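# Seat the cover fully onto the toaster

## Task

Place the cover over the toaster and lower it until it sits completely down, so that it stays fully seated after the robot lets go.

## Robot and tools

Robot: two arms, left_arm and right_arm, each ending in a parallel gripper. Its fingers extend along the gripper's own +z axis and open and close along its y axis. end_effector_position is the point midway between the finger pads, roughly 1 cm behind the fingertips.

Frame: all poses, velocities and targets use the scene frame. Its origin is at table-top height, halfway between the two arms' nominal bases. +z points up, +x points out over the table, and left_arm sits on the +y side (arm names do not match image sides). The real bases are offset from nominal; a BASES line, if present, gives their calibrated location. Reported hand positions and orientations may be a few centimetres off, more at long reach.

execute_actions: argument actions is a list of actions; each action is a table of up to 15 rows, and each row runs for one control step of 1/30 s. If a table has fewer than 15 rows, its last row repeats to fill 15 steps. A row is always 14 numbers in [-1, 1] covering both arms: left_arm dx, dy, dz, rx, ry, rz, opening, then right_arm dx, dy, dz, rx, ry, rz, opening. dx to rz are offsets, not poses, measured from that arm's Hand target as it was when the action began, along scene-frame axes; each row counts from that start, not from the row before. Scale: 1.0 equals 0.6 m for dx, dy, dz and 180 degrees for rotation; rx, ry, rz form a single rotation vector, turning about the Hand target position. A translation longer than 1.0 may be shortened along its direction. Because each action starts from the current Hand target, sending the same offset again moves further. opening is absolute: +1 is fully open (0.094 m), -1 is closed. Sending six zeros re-issues the current Hand target; sending 0 as opening is a real command, so repeat an arm's current opening to leave it unchanged. An empty actions list just reports state and images. Optional cameras picks which images come back (omitted, null or ["all"] gives all; [] gives none; an unknown name invalidates the call).

move: target is one 14-number row laid out as above, or a list of up to 15 such rows. Every row is an offset from the Hand targets at the move's start (not from the previous target), same scale and axes. Each gripper travels a straight path and rotates the shorter way; paths finish together, last at least 0.5 s and are cut off after 10 s. speed: top path speed in m/s, 0.002 to 4.3, default 0.25 (rotation up to twice that in rad/s); one value or one per target. blend: corner-rounding distance in m for lists, default 0. opening_speed: rate of opening change per second on the -1 to +1 scale, at least 0.2; use a slow rate when squeezing something fragile. blocking=false returns after about 0.5 s while the move continues. Paths do not avoid obstacles or the other arm, grippers lag and stray more at high speed, and a route close to an arm's own base can flip its shoulder posture, so go around it. The result adds a move: line giving the ending (done, off_target, moving, held, fault, etc.) and limits (paced = pose was clipped, held = a check withheld steps). done means within 10 mm and 2 degrees; neither done nor off_target tells you about contact.

wait: seconds from 0 to 10; arms hold their last command, a running move keeps going. stop: brakes a running move (needs braking room). zoom_image: camera is one of cam_head_left, cam_head_right, cam_high, cam_low, cam_left_wrist, cam_right_wrist; region [x0, y0, x1, y1] in pixels from the top-left, at most 504 by 504, from that camera's newest image. finished_scene: scene is the current scene number; it is final.

Cameras: cam_head_left, cam_head_right, cam_high, cam_low are 896x504; cam_left_wrist and cam_right_wrist are 616x616.

Results: per arm end_effector_position (m), end_effector_quat_wxyz, Hand target (the last commanded pose after clipping, the base for the next offsets), Tool commands, grip_measured (opening on the -1..+1 scale; reads up to about 2.7 mm wide when empty and narrower than a squeezed part), grip_effort_nm (gripper motor effort, negative closing; not finger force), Joint positions (last value is opening in m), Joint velocities ("within noise" means still), and Joint torques (include arm weight, have offsets and noise; values 3 and 4 wrap at ±28 N m). Calls with actions also list some per-step positions. MOTOR HOT appears near 85 °C; at 100 °C an OVER-TEMPERATURE FAULT drops that arm for 30 to 60 s or more, so avoid long holds of load, stretched arms and pushing toward unreachable poses.

Control behaviour: commanded orientation is clipped each step to within 40 degrees of the measured one; position has priority. Grippers often rest a centimetre or more from the commanded pose from friction or weight alone; waiting does not fix that, but the next command re-requests it, and you can add the remaining gap as an offset. An arm blocked by an object keeps pressing until you command it back past its gripper. Near the waist axis, small wrist motions can swing the whole arm. Joint ranges (rad): waist -2.880 to 2.880, shoulder 0.000 to 3.142, elbow 0.000 to 3.019 (straight at 2.964), wrist pitch -1.693 to 1.571, wrist yaw -1.571 to 1.571, wrist roll -2.094 to 2.094.

Gripping: fingers squeeze at about 50 to 64 N per pad once the command is about 0.05 below the touch reading (0.11 for small or round parts). To release, command an opening well above grip_measured.

Avoid: anything falling off the table or being left off it, dropping the cover or releasing it while it moves, fast impacts, hard pushes, and any contact between the two arms (including one gripper closing on the other's fingers), which can end the attempt. The simulation keeps running between calls, holding the last command.

Each tool is called after "Call:" as name([rows], argument=value, ...), one row to a line, values as JSON.

## Session

Call:
execute_actions(actions=[])

Scene clock: 0.00 s.
left_arm: end_effector_position=(+0.8641, +0.5639, +0.3477) grip_measured=+1.000 grip_effort_nm=n/a end_effector_quat_wxyz=(+0.749, -0.239, +0.616, -0.045) | right_arm: end_effector_position=(+0.3830, -0.2729, +0.3212) grip_measured=+1.000 grip_effort_nm=n/a end_effector_quat_wxyz=(+0.446, +0.364, +0.816, -0.054)
Joint positions: left_arm=[0.323 2.332 2.19 0.268 0.017 -0.432 0.094] | right_arm=[0.054 0.845 0.797 -0.697 0.492 0.711 0.094]
Joint velocities: within noise
Joint torques (N m): no reading
Heat: left arm: hottest shoulder 29 °C; right arm: hottest shoulder 33 °C.
Hand target: left_arm +0.8630, +0.5635, +0.3731; +0.762, -0.233, +0.602, -0.045 | right_arm +0.3877, -0.2725, +0.3354; +0.456, +0.365, +0.810, -0.047
Tool commands: left_gripper/opening=+1.0 right_gripper/opening=+1.0

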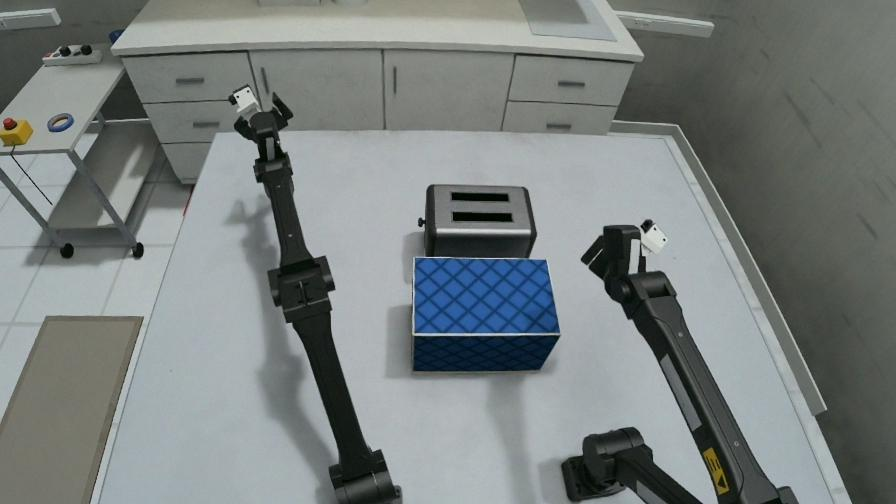

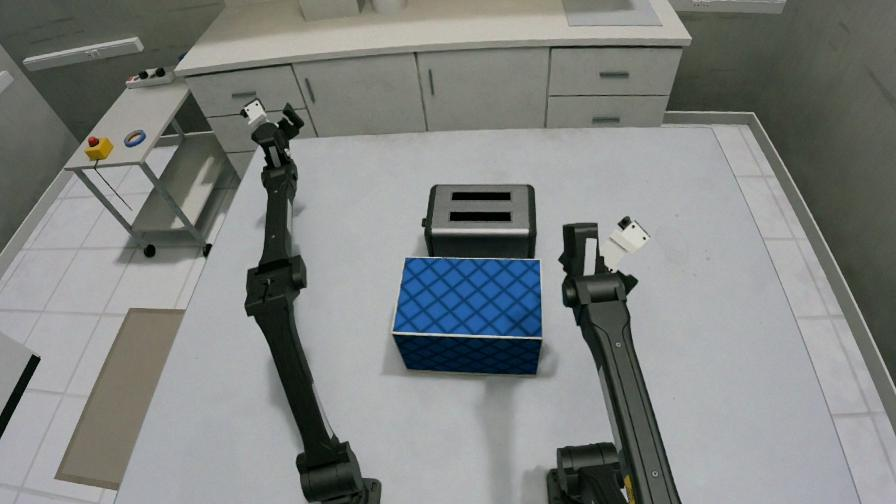

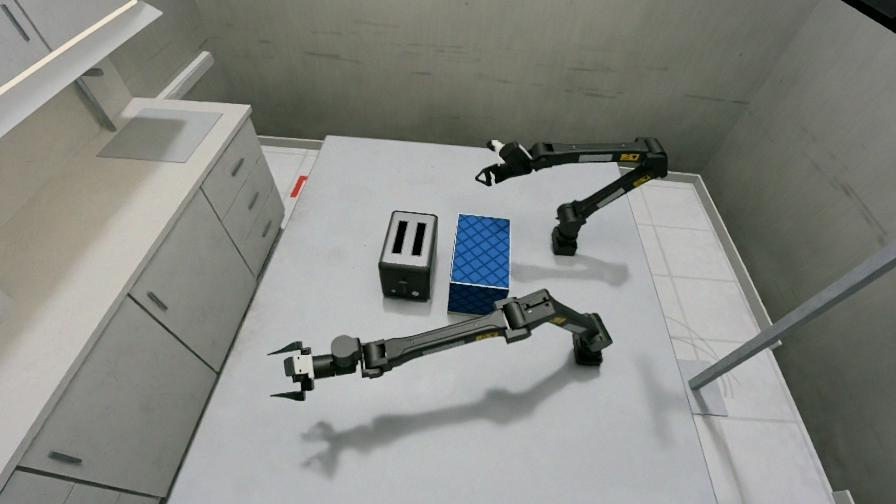

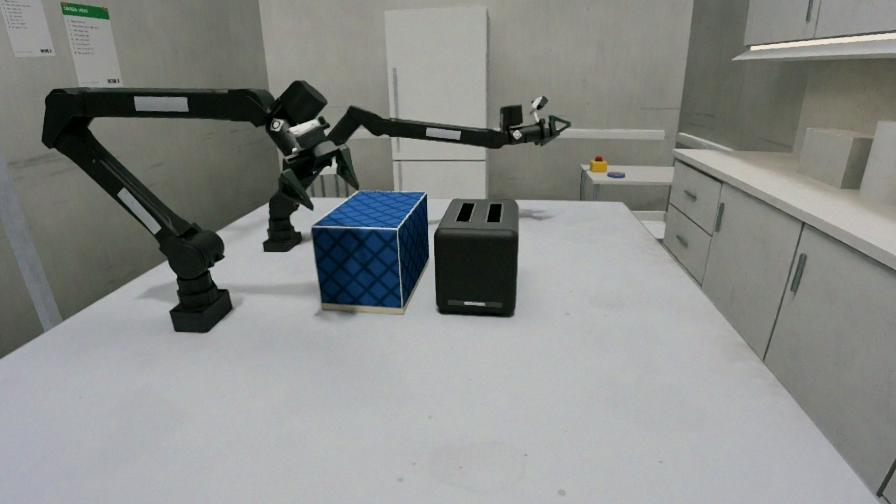

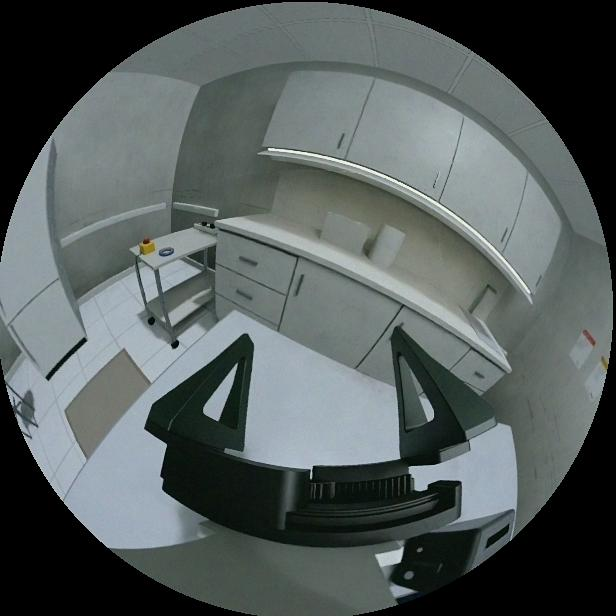

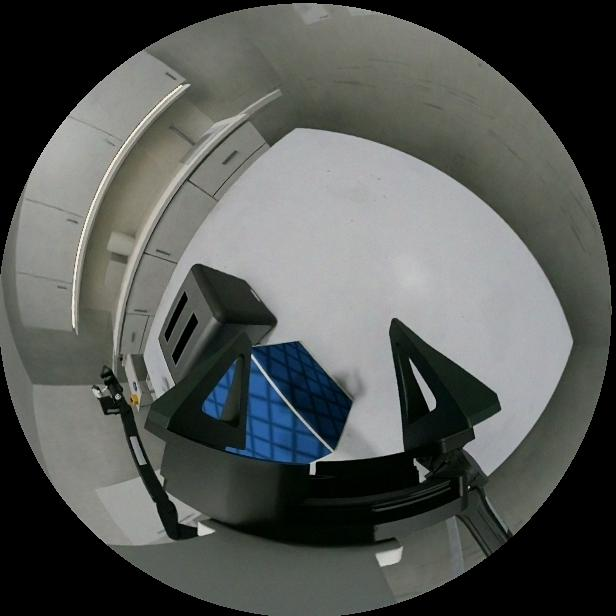

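Call:
zoom_image(camera="cam_head_left", region=[380, 170, 600, 390])

Call:
zoom_image(camera="cam_low", region=[280, 160, 540, 340])

Call:
zoom_image(camera="cam_high", region=[360, 190, 560, 340])

Scaled by 2.291.

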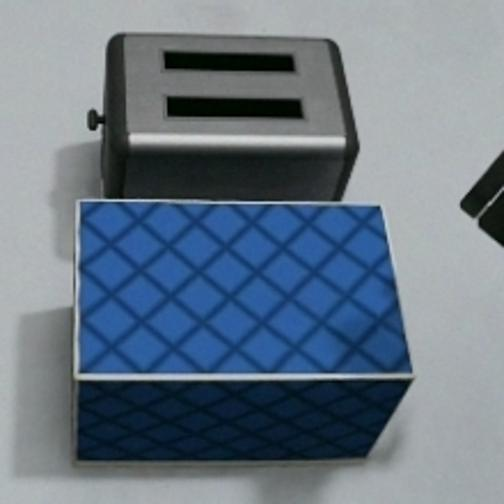

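Scaled by 1.938.

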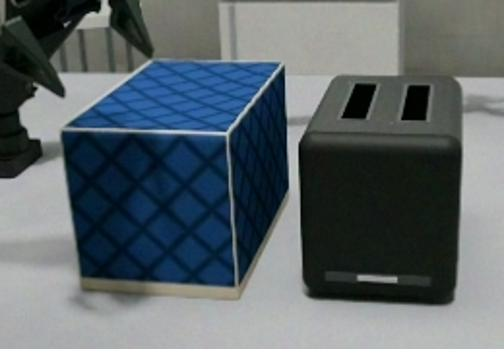

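Scaled by 2.520.

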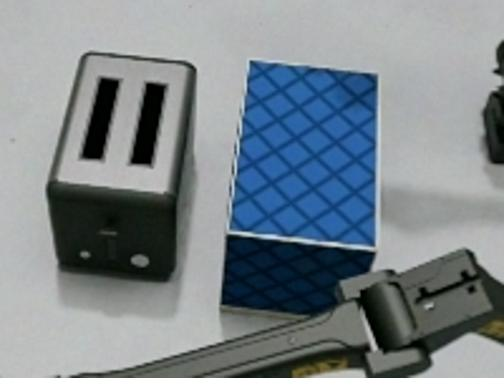

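Call:
move(target=[-0.805,-0.439,-0.122,0.335,0.19,-0.58,1,-0.013,-0.079,-0.059,-0.118,0.008,0.727,1])

Scene clock: 48.00 s.
left_arm: end_effector_position=(+0.3826, +0.3065, +0.2920) grip_measured=+1.000 grip_effort_nm=-0.002 end_effector_quat_wxyz=(+0.292, +0.633, +0.681, -0.226) | right_arm: end_effector_position=(+0.3657, -0.3160, +0.2892) grip_measured=+1.000 grip_effort_nm=-0.012 end_effector_quat_wxyz=(+0.287, -0.619, +0.704, +0.199)
Joint positions: left_arm=[0.38 1.52 1.426 -1.68 0.733 1.96 0.094] | right_arm=[-0.581 1.407 1.255 -1.67 -0.675 -2.074 0.094]
Joint torques (N m): left_arm=[-0.97 -14.97 7.06 -0.73 0.38 0.19] | right_arm=[0.09 -6.59 13.31 -0.61 -0.33 -0.05]
Heat: left arm: hottest shoulder 37 °C; right arm: hottest shoulder 32 °C.
Hand target: left_arm +0.3800, +0.3000, +0.2999; +0.271, +0.653, +0.653, -0.271 | right_arm +0.3799, -0.3198, +0.3001; +0.272, -0.652, +0.653, +0.271
Off the commanded pose: left_arm 0.010 m, 7 deg | right_arm 0.018 m, 11 deg.
joint sent to its limit (left arm) — joint 4 (wrist pitch), lower limit. The joint targets are off in orientation, not in position.
joint sent to its limit (right arm) — joint 4 (wrist pitch), lower limit; joint 6 (wrist roll), lower limit. The joint targets are off in orientation, not in position.
move: off_target (left_arm, right_arm)

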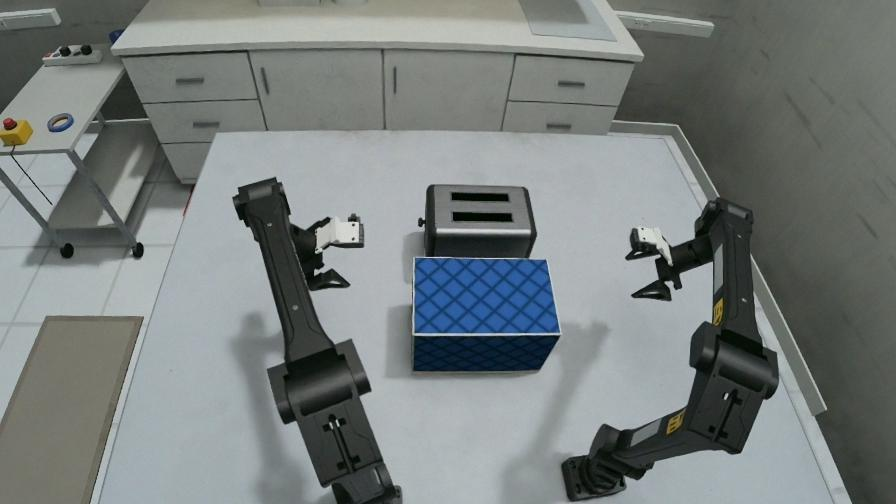

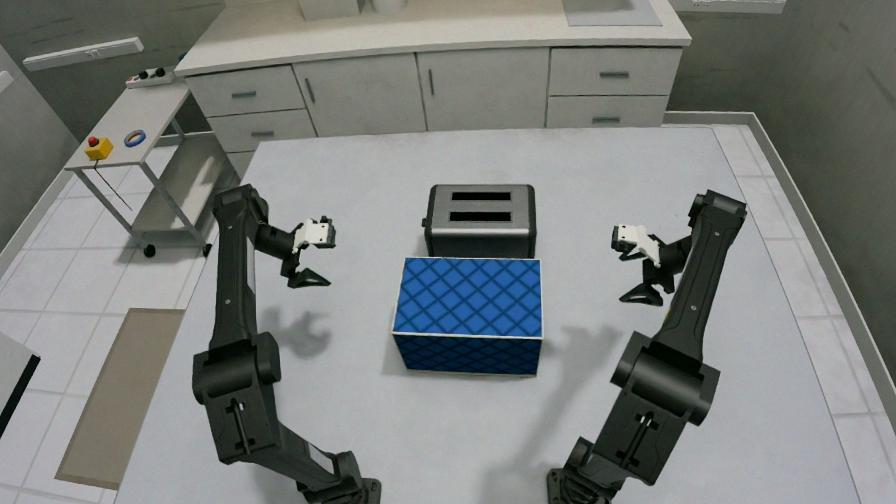

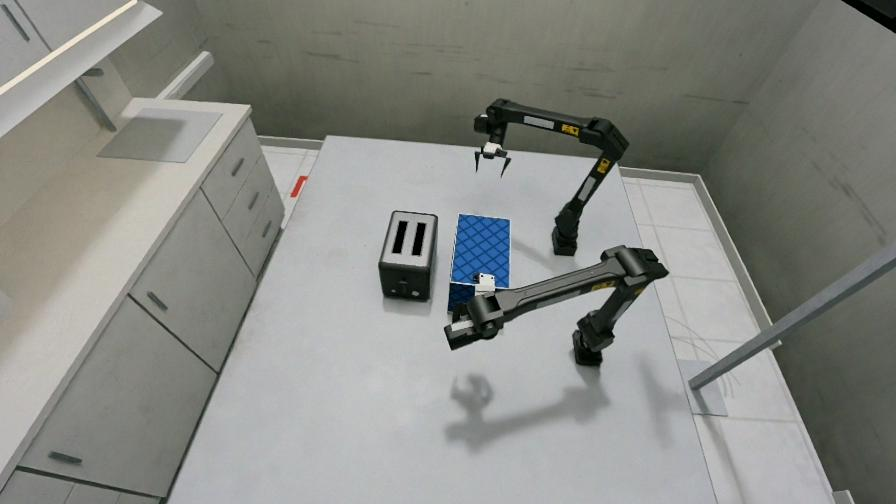

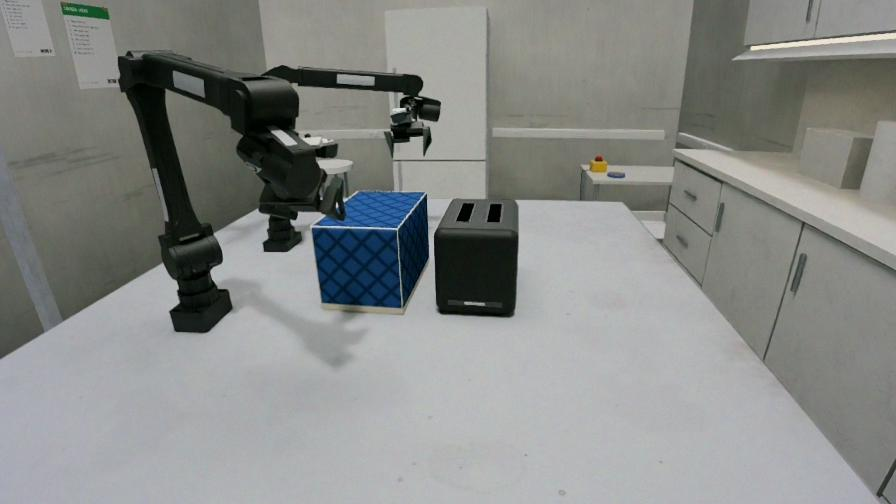

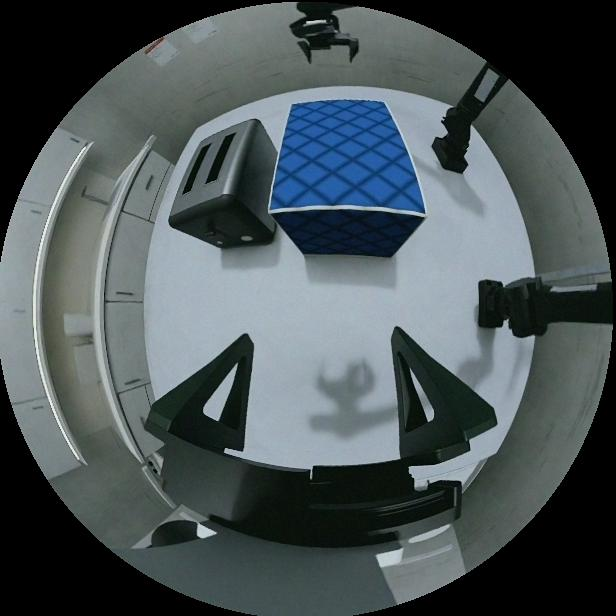

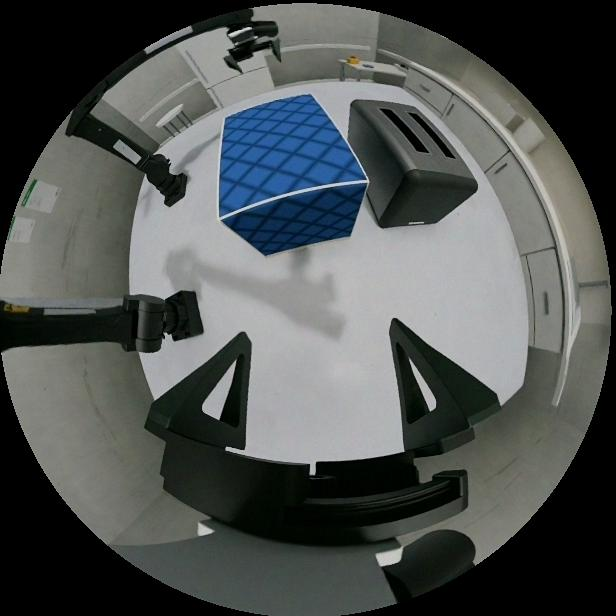

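Call:
move(target=[0.008,0,-0.25,-0.138,-0.012,0.055,1,0.008,0.033,-0.25,0.138,-0.012,-0.055,1])

Scene clock: 66.77 s.
left_arm: end_effector_position=(+0.3821, +0.2918, +0.1521) grip_measured=+1.000 grip_effort_nm=0.012 end_effector_quat_wxyz=(+0.425, +0.511, +0.659, -0.352) | right_arm: end_effector_position=(+0.3875, -0.2955, +0.1580) grip_measured=+1.000 grip_effort_nm=-0.007 end_effector_quat_wxyz=(+0.414, -0.490, +0.698, +0.318)
Joint positions: left_arm=[0.444 1.743 1.127 -1.444 1.111 2.075 0.094] | right_arm=[-0.612 1.673 1.021 -1.4 -1.031 -2.076 0.094]
Joint torques (N m): left_arm=[0.91 -14.45 5.72 -0.38 0.68 0.13] | right_arm=[-2.08 -8.64 5.6 -0.34 -0.72 -0.06]
Heat: left arm: hottest shoulder 35 °C; right arm: hottest shoulder 32 °C.
Hand target: left_arm +0.3848, +0.3001, +0.1499; +0.439, +0.527, +0.628, -0.368 | right_arm +0.3849, -0.3001, +0.1503; +0.440, -0.526, +0.628, +0.368
Off the commanded pose: left_arm 0.009 m, 5 deg | right_arm 0.009 m, 11 deg.
joint sent to its limit (left arm) — joint 6 (wrist roll), upper limit. The joint targets are off in orientation, not in position.
joint sent to its limit (right arm) — joint 6 (wrist roll), lower limit. The joint targets are off in orientation, not in position.
move: off_target (left_arm, right_arm)

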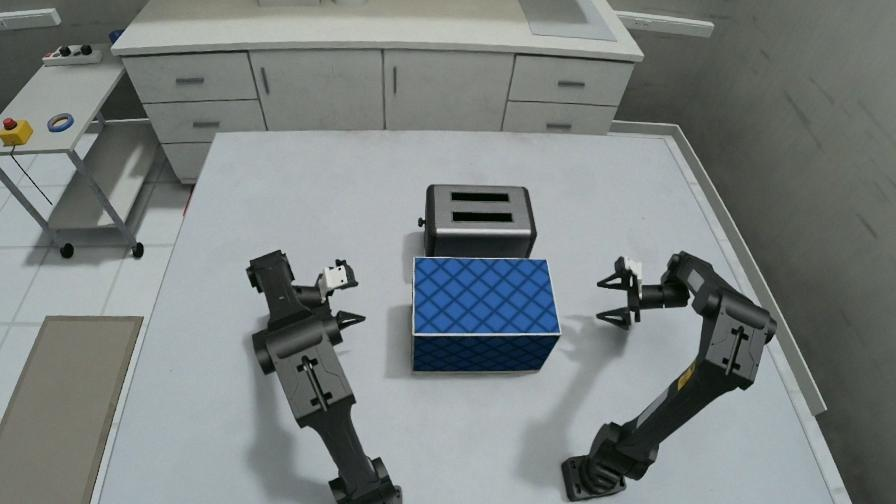

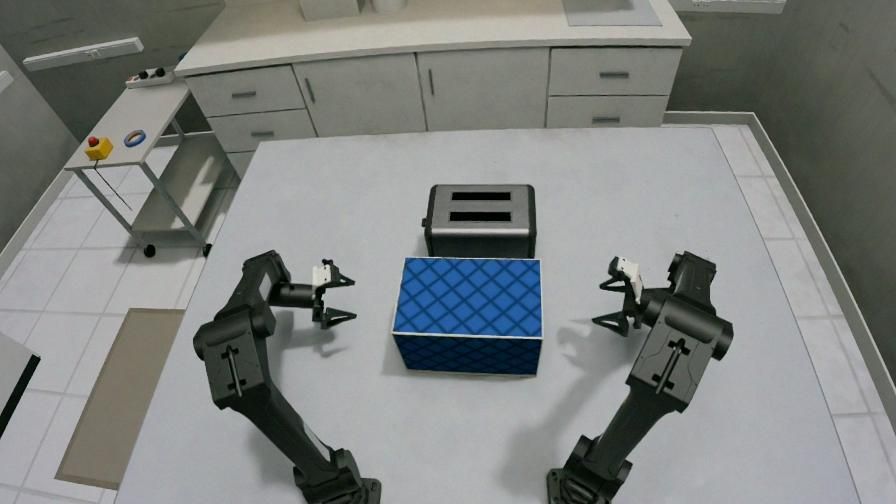

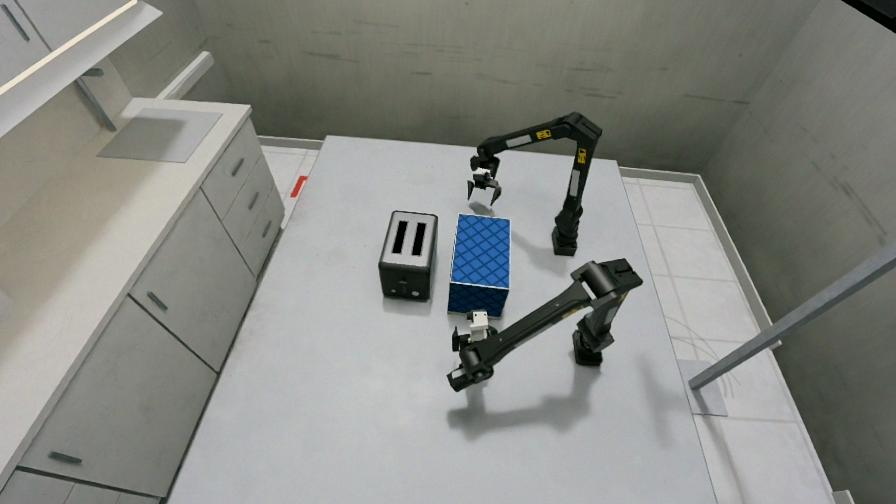

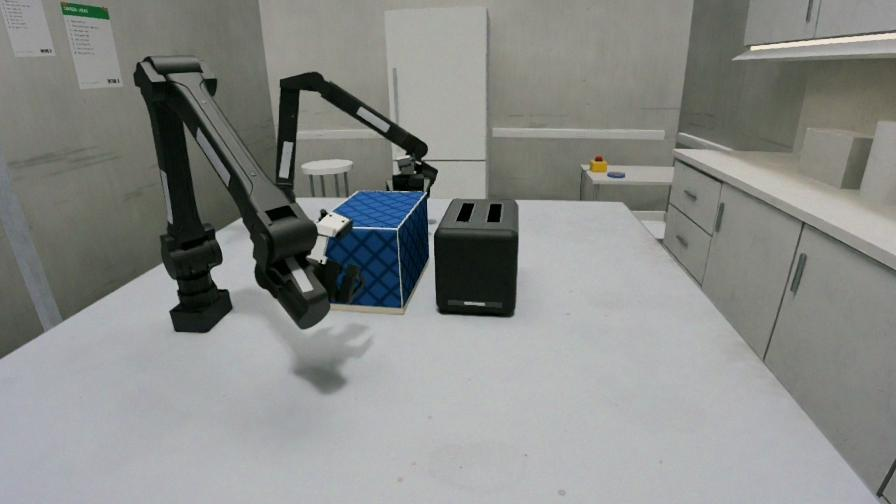

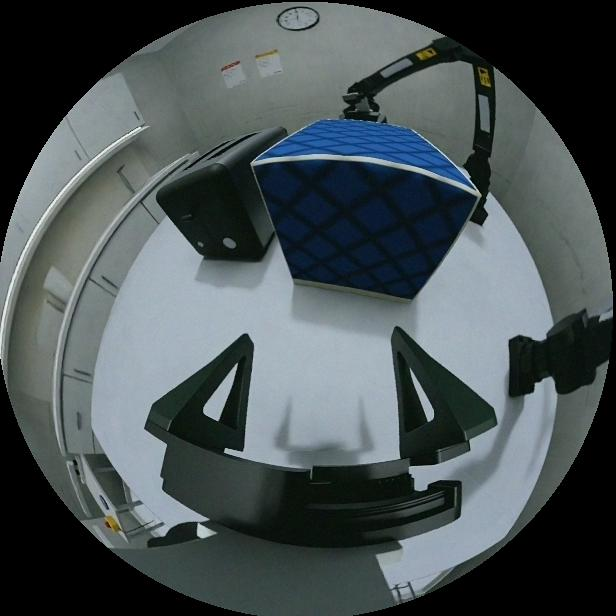

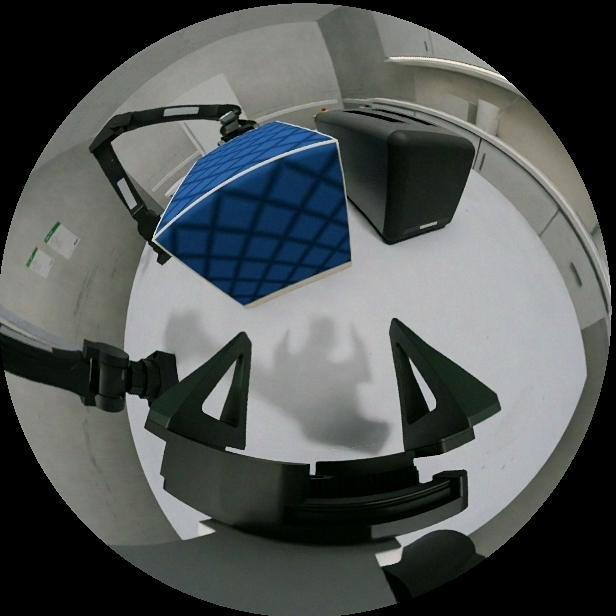

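Call:
move([
  [0,0.02,0.02,-0.082,0.463,0.171,1,0,-0.02,0.02,0.082,0.463,-0.171,1],
  [0,0.02,0.02,-0.163,0.925,0.342,1,0,-0.02,0.02,0.163,0.925,-0.342,1],
])

Scene clock: 87.33 s.
left_arm: end_effector_position=(+0.3757, +0.3007, +0.1594) grip_measured=+1.000 grip_effort_nm=-0.007 end_effector_quat_wxyz=(+0.377, +0.622, -0.529, +0.437) | right_arm: end_effector_position=(+0.3752, -0.2999, +0.1604) grip_measured=+1.000 grip_effort_nm=-0.022 end_effector_quat_wxyz=(-0.353, +0.632, +0.534, +0.436)
Joint positions: left_arm=[0.471 1.815 1.191 -1.675 1.106 -0.795 0.094] | right_arm=[-0.639 1.782 1.088 -1.667 -1.018 0.681 0.094]
Joint torques (N m): left_arm=[1.2 -14.97 7.23 -0.99 0.37 -0.04] | right_arm=[-2.14 -9.11 9.05 -1.33 -0.39 0.31]
Heat: left arm: hottest shoulder 34 °C; right arm: hottest shoulder 33 °C.
Hand target: left_arm +0.3847, +0.3121, +0.1619; +0.369, +0.627, -0.526, +0.440 | right_arm +0.3848, -0.3120, +0.1622; -0.369, +0.627, +0.527, +0.438
Off the commanded pose: left_arm 0.015 m, 1 deg | right_arm 0.016 m, 2 deg.
joint sent to its limit (right arm) — joint 4 (wrist pitch), lower limit. The joint targets are off in orientation, not in position.
move: off_target (left_arm, right_arm)

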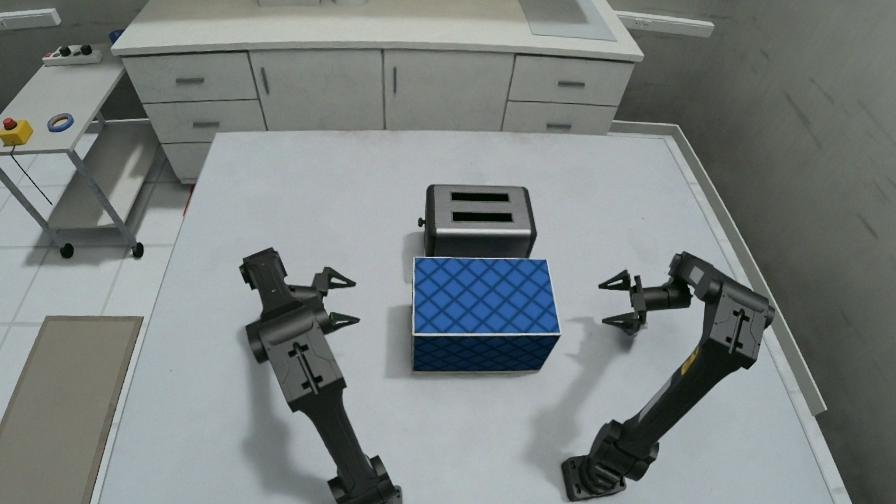

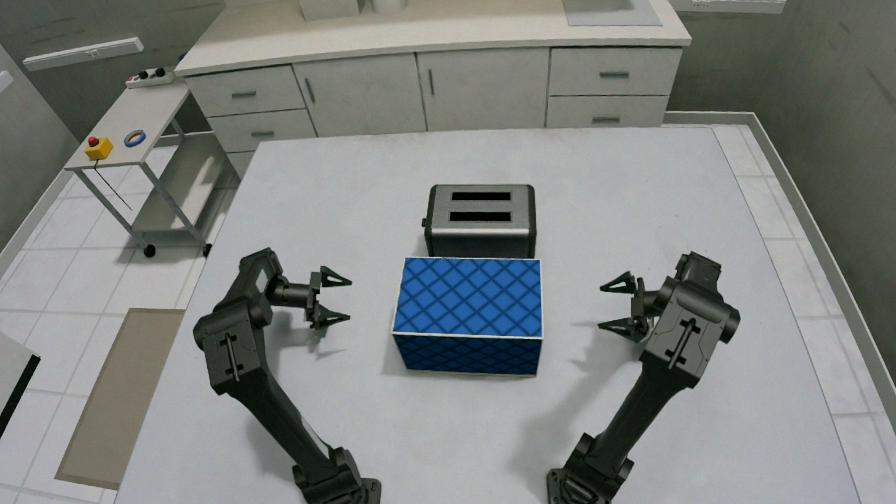

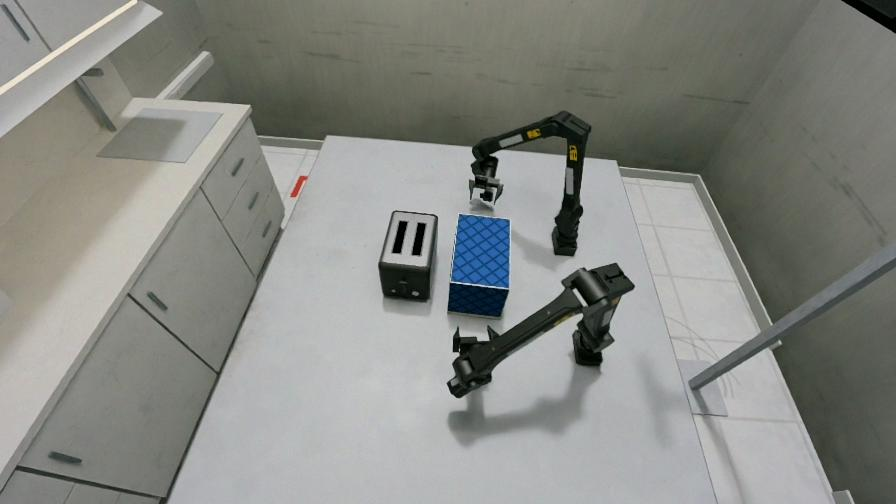

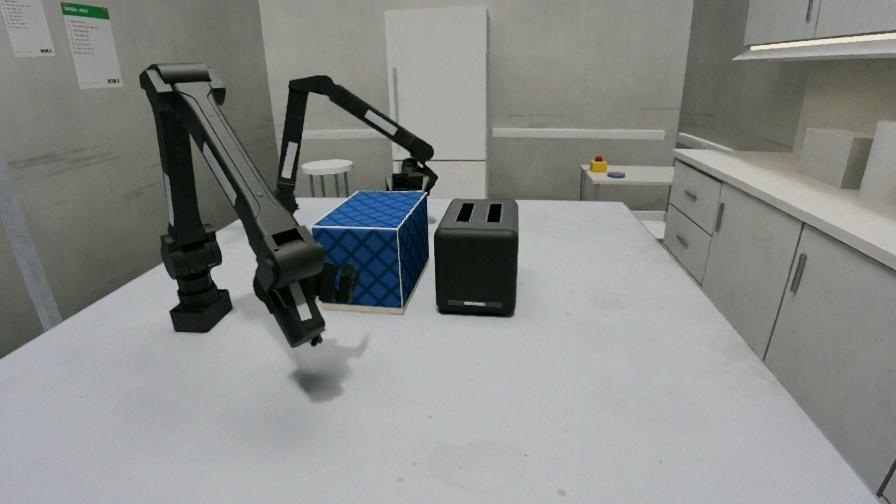

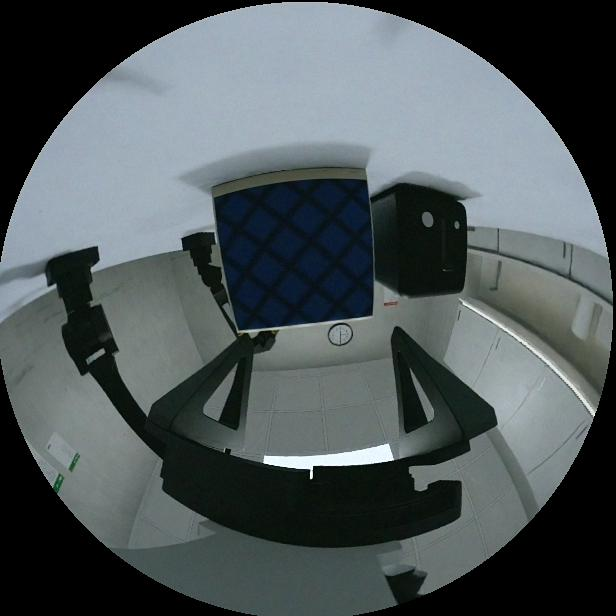

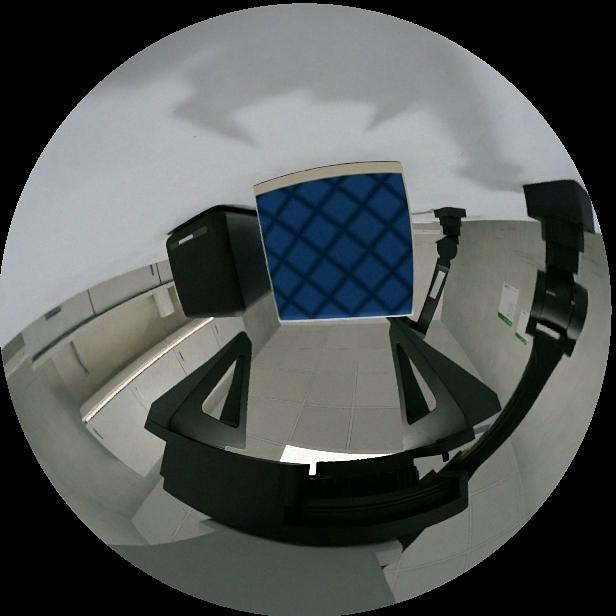

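Call:
move(target=[0.025,-0.02,-0.033,-0.0556,0,-0.0556,1,0.025,0.02,-0.033,0.0556,0,0.0556,1])

Scene clock: 95.70 s.
left_arm: end_effector_position=(+0.3898, +0.3018, +0.1396) grip_measured=+1.000 grip_effort_nm=-0.007 end_effector_quat_wxyz=(+0.384, +0.611, -0.527, +0.449) | right_arm: end_effector_position=(+0.3882, -0.2976, +0.1425) grip_measured=+1.000 grip_effort_nm=-0.017 end_effector_quat_wxyz=(-0.369, +0.624, +0.531, +0.439)
Joint positions: left_arm=[0.462 1.894 1.224 -1.675 1.134 -0.744 0.094] | right_arm=[-0.617 1.858 1.121 -1.667 -1.035 0.657 0.094]
Joint torques (N m): left_arm=[-1.44 -15.15 7.02 -1.47 0.53 0.17] | right_arm=[-0.03 -9.47 8.59 -1.35 -0.48 -0.03]
Heat: left arm: hottest shoulder 34 °C; right arm: hottest shoulder 33 °C.
Hand target: left_arm +0.3998, +0.3000, +0.1421; +0.459, +0.544, -0.539, +0.450 | right_arm +0.3998, -0.3000, +0.1423; -0.460, +0.544, +0.540, +0.449
Off the commanded pose: left_arm 0.010 m, 12 deg | right_arm 0.012 m, 14 deg.
joint sent to its limit (left arm) — joint 4 (wrist pitch), lower limit. The joint targets are off in orientation, not in position.
joint sent to its limit (right arm) — joint 4 (wrist pitch), lower limit. The joint targets are off in orientation, not in position.
move: off_target (left_arm, right_arm)

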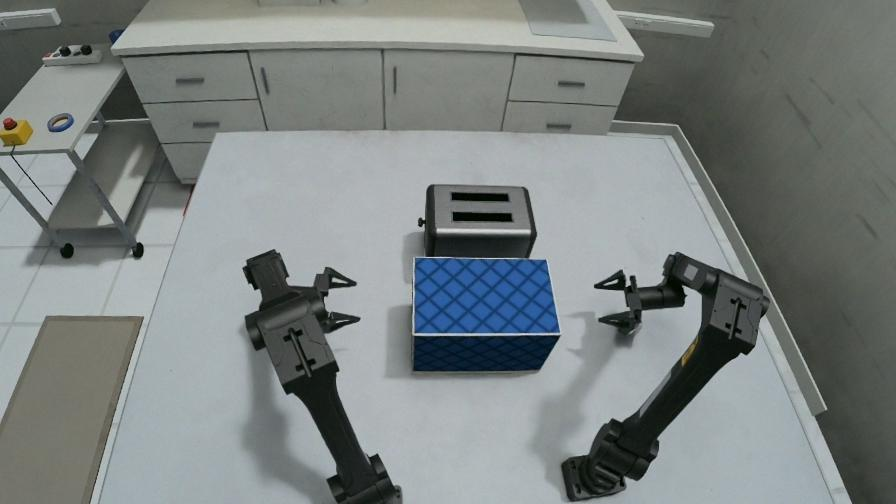

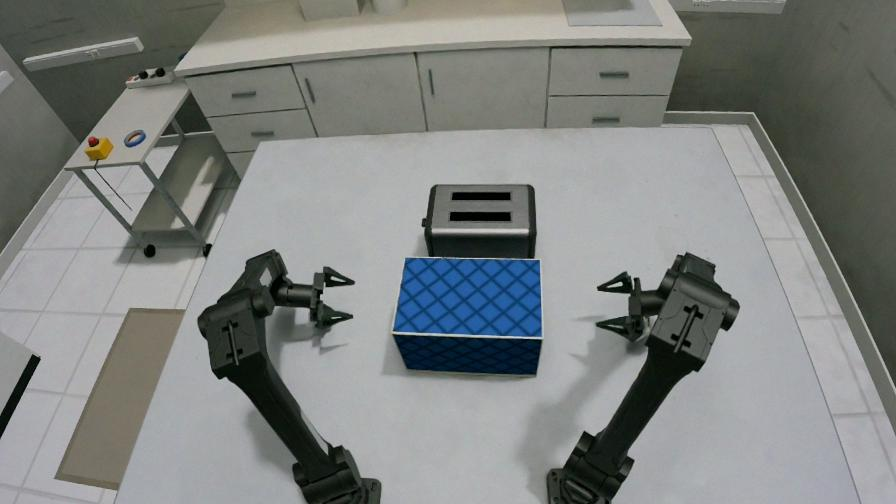

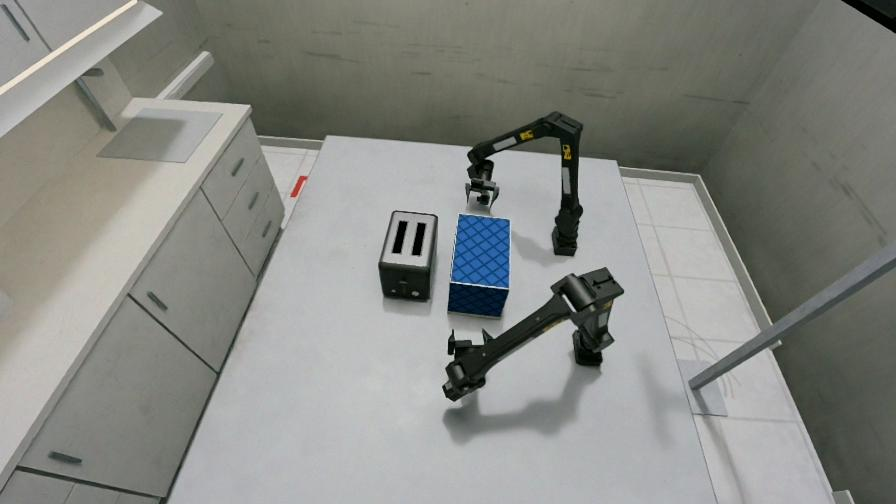

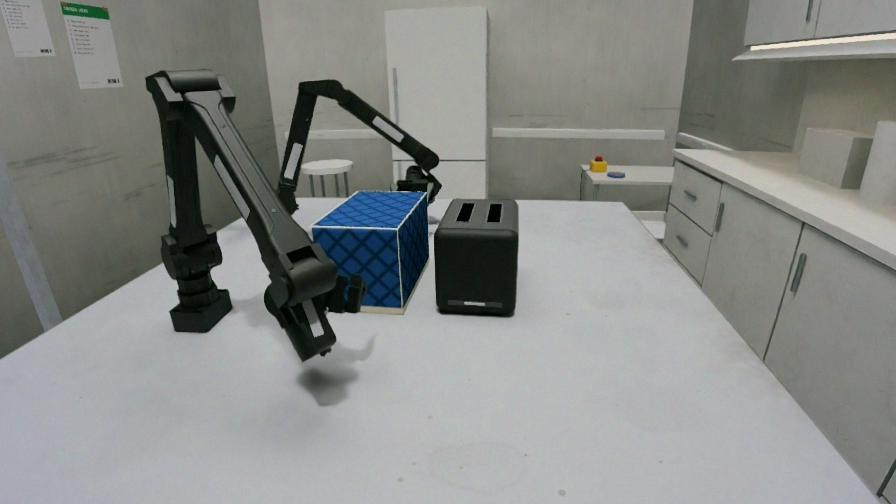

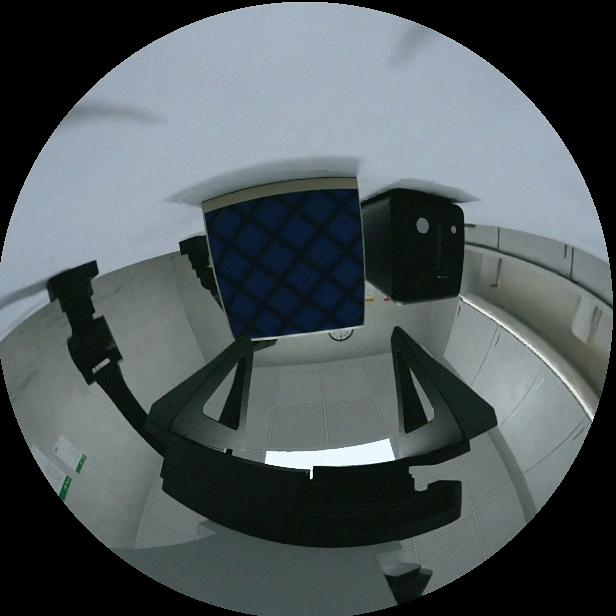

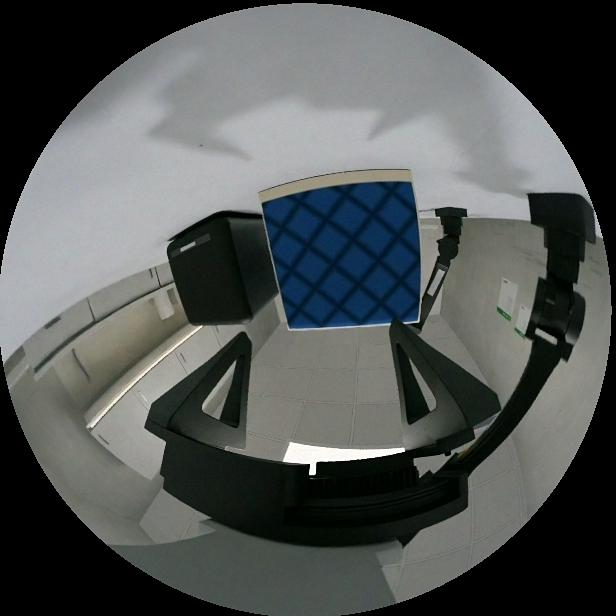

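Call:
move(target=[0,-0.12,0,0,0,0,1,0,0.12,0,0,0,0,1], speed=0.15)

Scene clock: 106.90 s.
left_arm: end_effector_position=(+0.4003, +0.2334, +0.1467) grip_measured=+1.000 grip_effort_nm=-0.002 end_effector_quat_wxyz=(+0.418, +0.571, -0.541, +0.455) | right_arm: end_effector_position=(+0.4036, -0.2335, +0.1501) grip_measured=+1.000 grip_effort_nm=-0.017 end_effector_quat_wxyz=(-0.399, +0.583, +0.547, +0.449)
Joint positions: left_arm=[0.312 1.898 1.215 -1.675 1.229 -0.738 0.094] | right_arm=[-0.463 1.858 1.106 -1.667 -1.136 0.647 0.094]
Joint torques (N m): left_arm=[-0.79 -15.15 4.9 -1.43 0.53 0.18] | right_arm=[-0.21 -9.47 4.37 -1.33 -0.52 -0.03]
Heat: left arm: hottest shoulder 34 °C; right arm: hottest shoulder 32 °C.
Hand target: left_arm +0.3998, +0.2281, +0.1421; +0.459, +0.544, -0.539, +0.450 | right_arm +0.3998, -0.2280, +0.1423; -0.459, +0.544, +0.540, +0.449
Off the commanded pose: left_arm 0.007 m, 6 deg | right_arm 0.010 m, 8 deg.
joint sent to its limit (left arm) — joint 4 (wrist pitch), lower limit. The joint targets are off in orientation, not in position.
joint sent to its limit (right arm) — joint 4 (wrist pitch), lower limit. The joint targets are off in orientation, not in position.
move: off_target (left_arm, right_arm)

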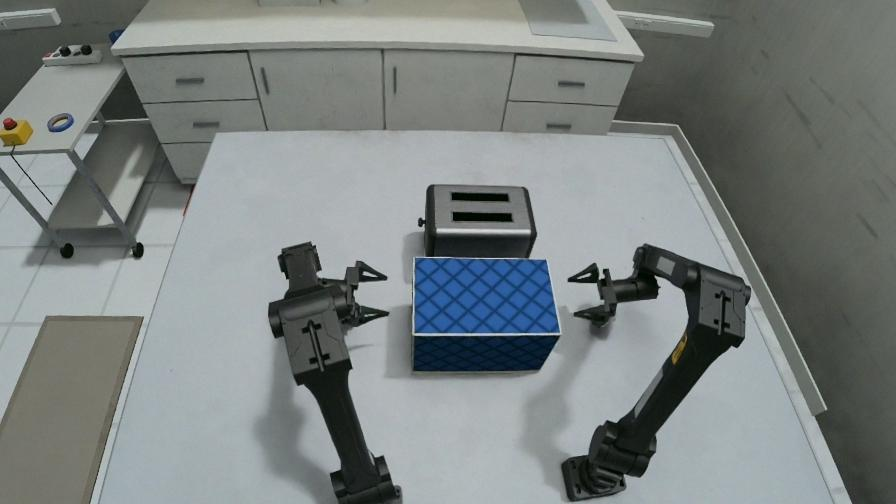

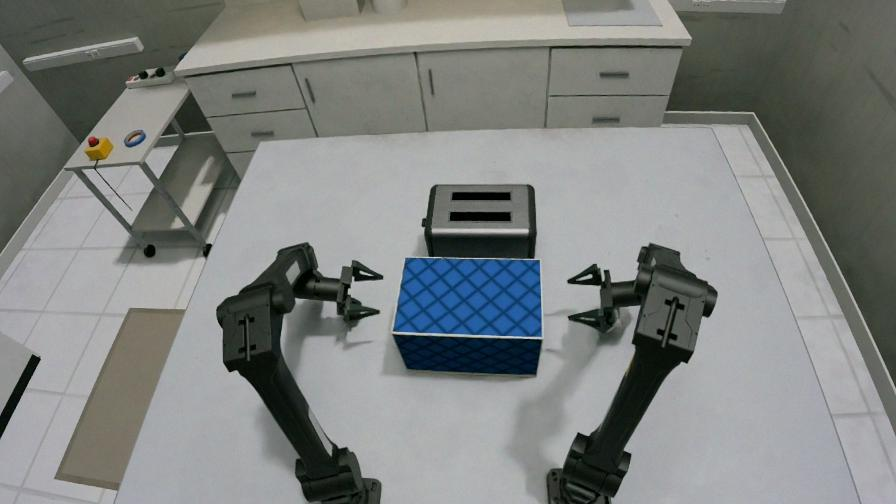

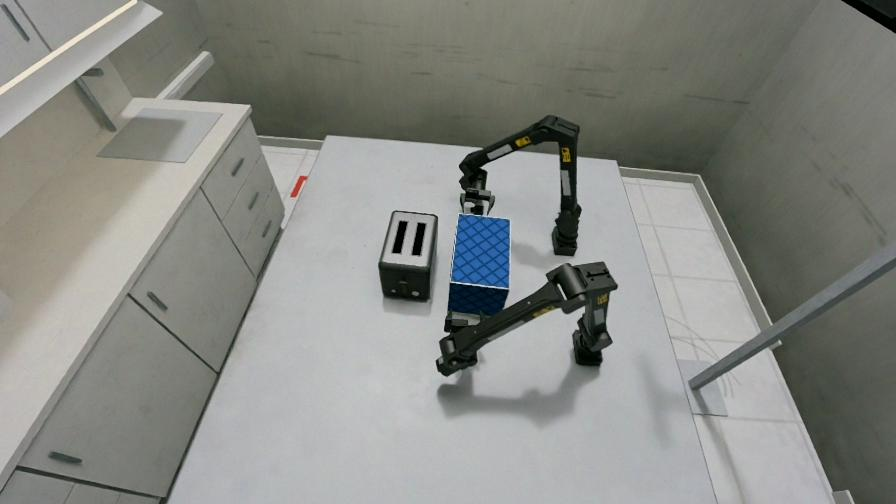

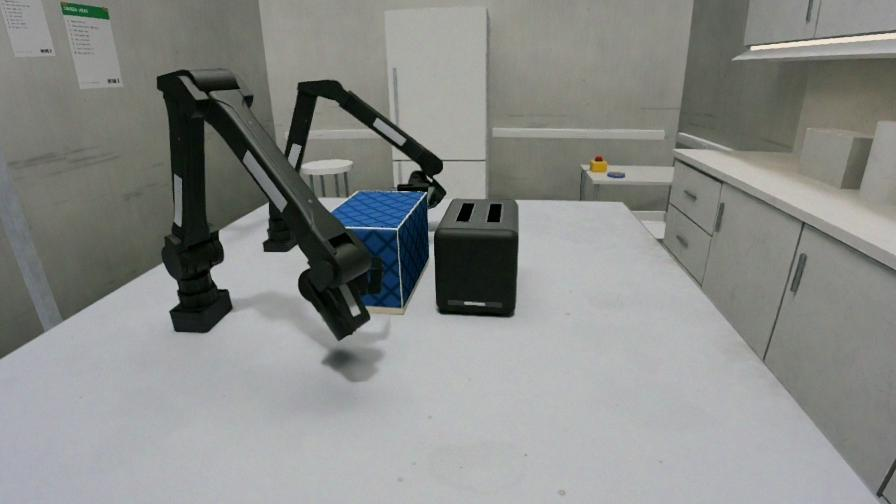

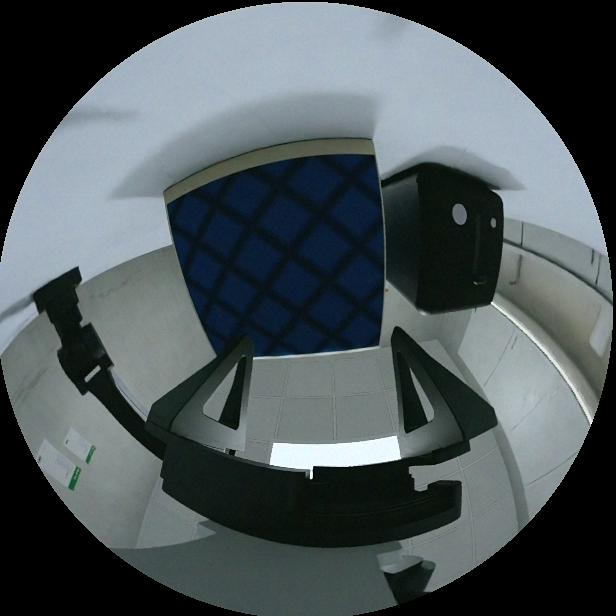

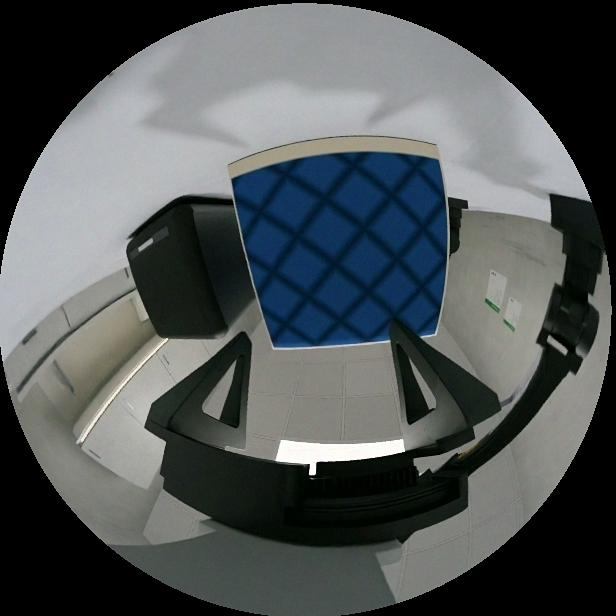

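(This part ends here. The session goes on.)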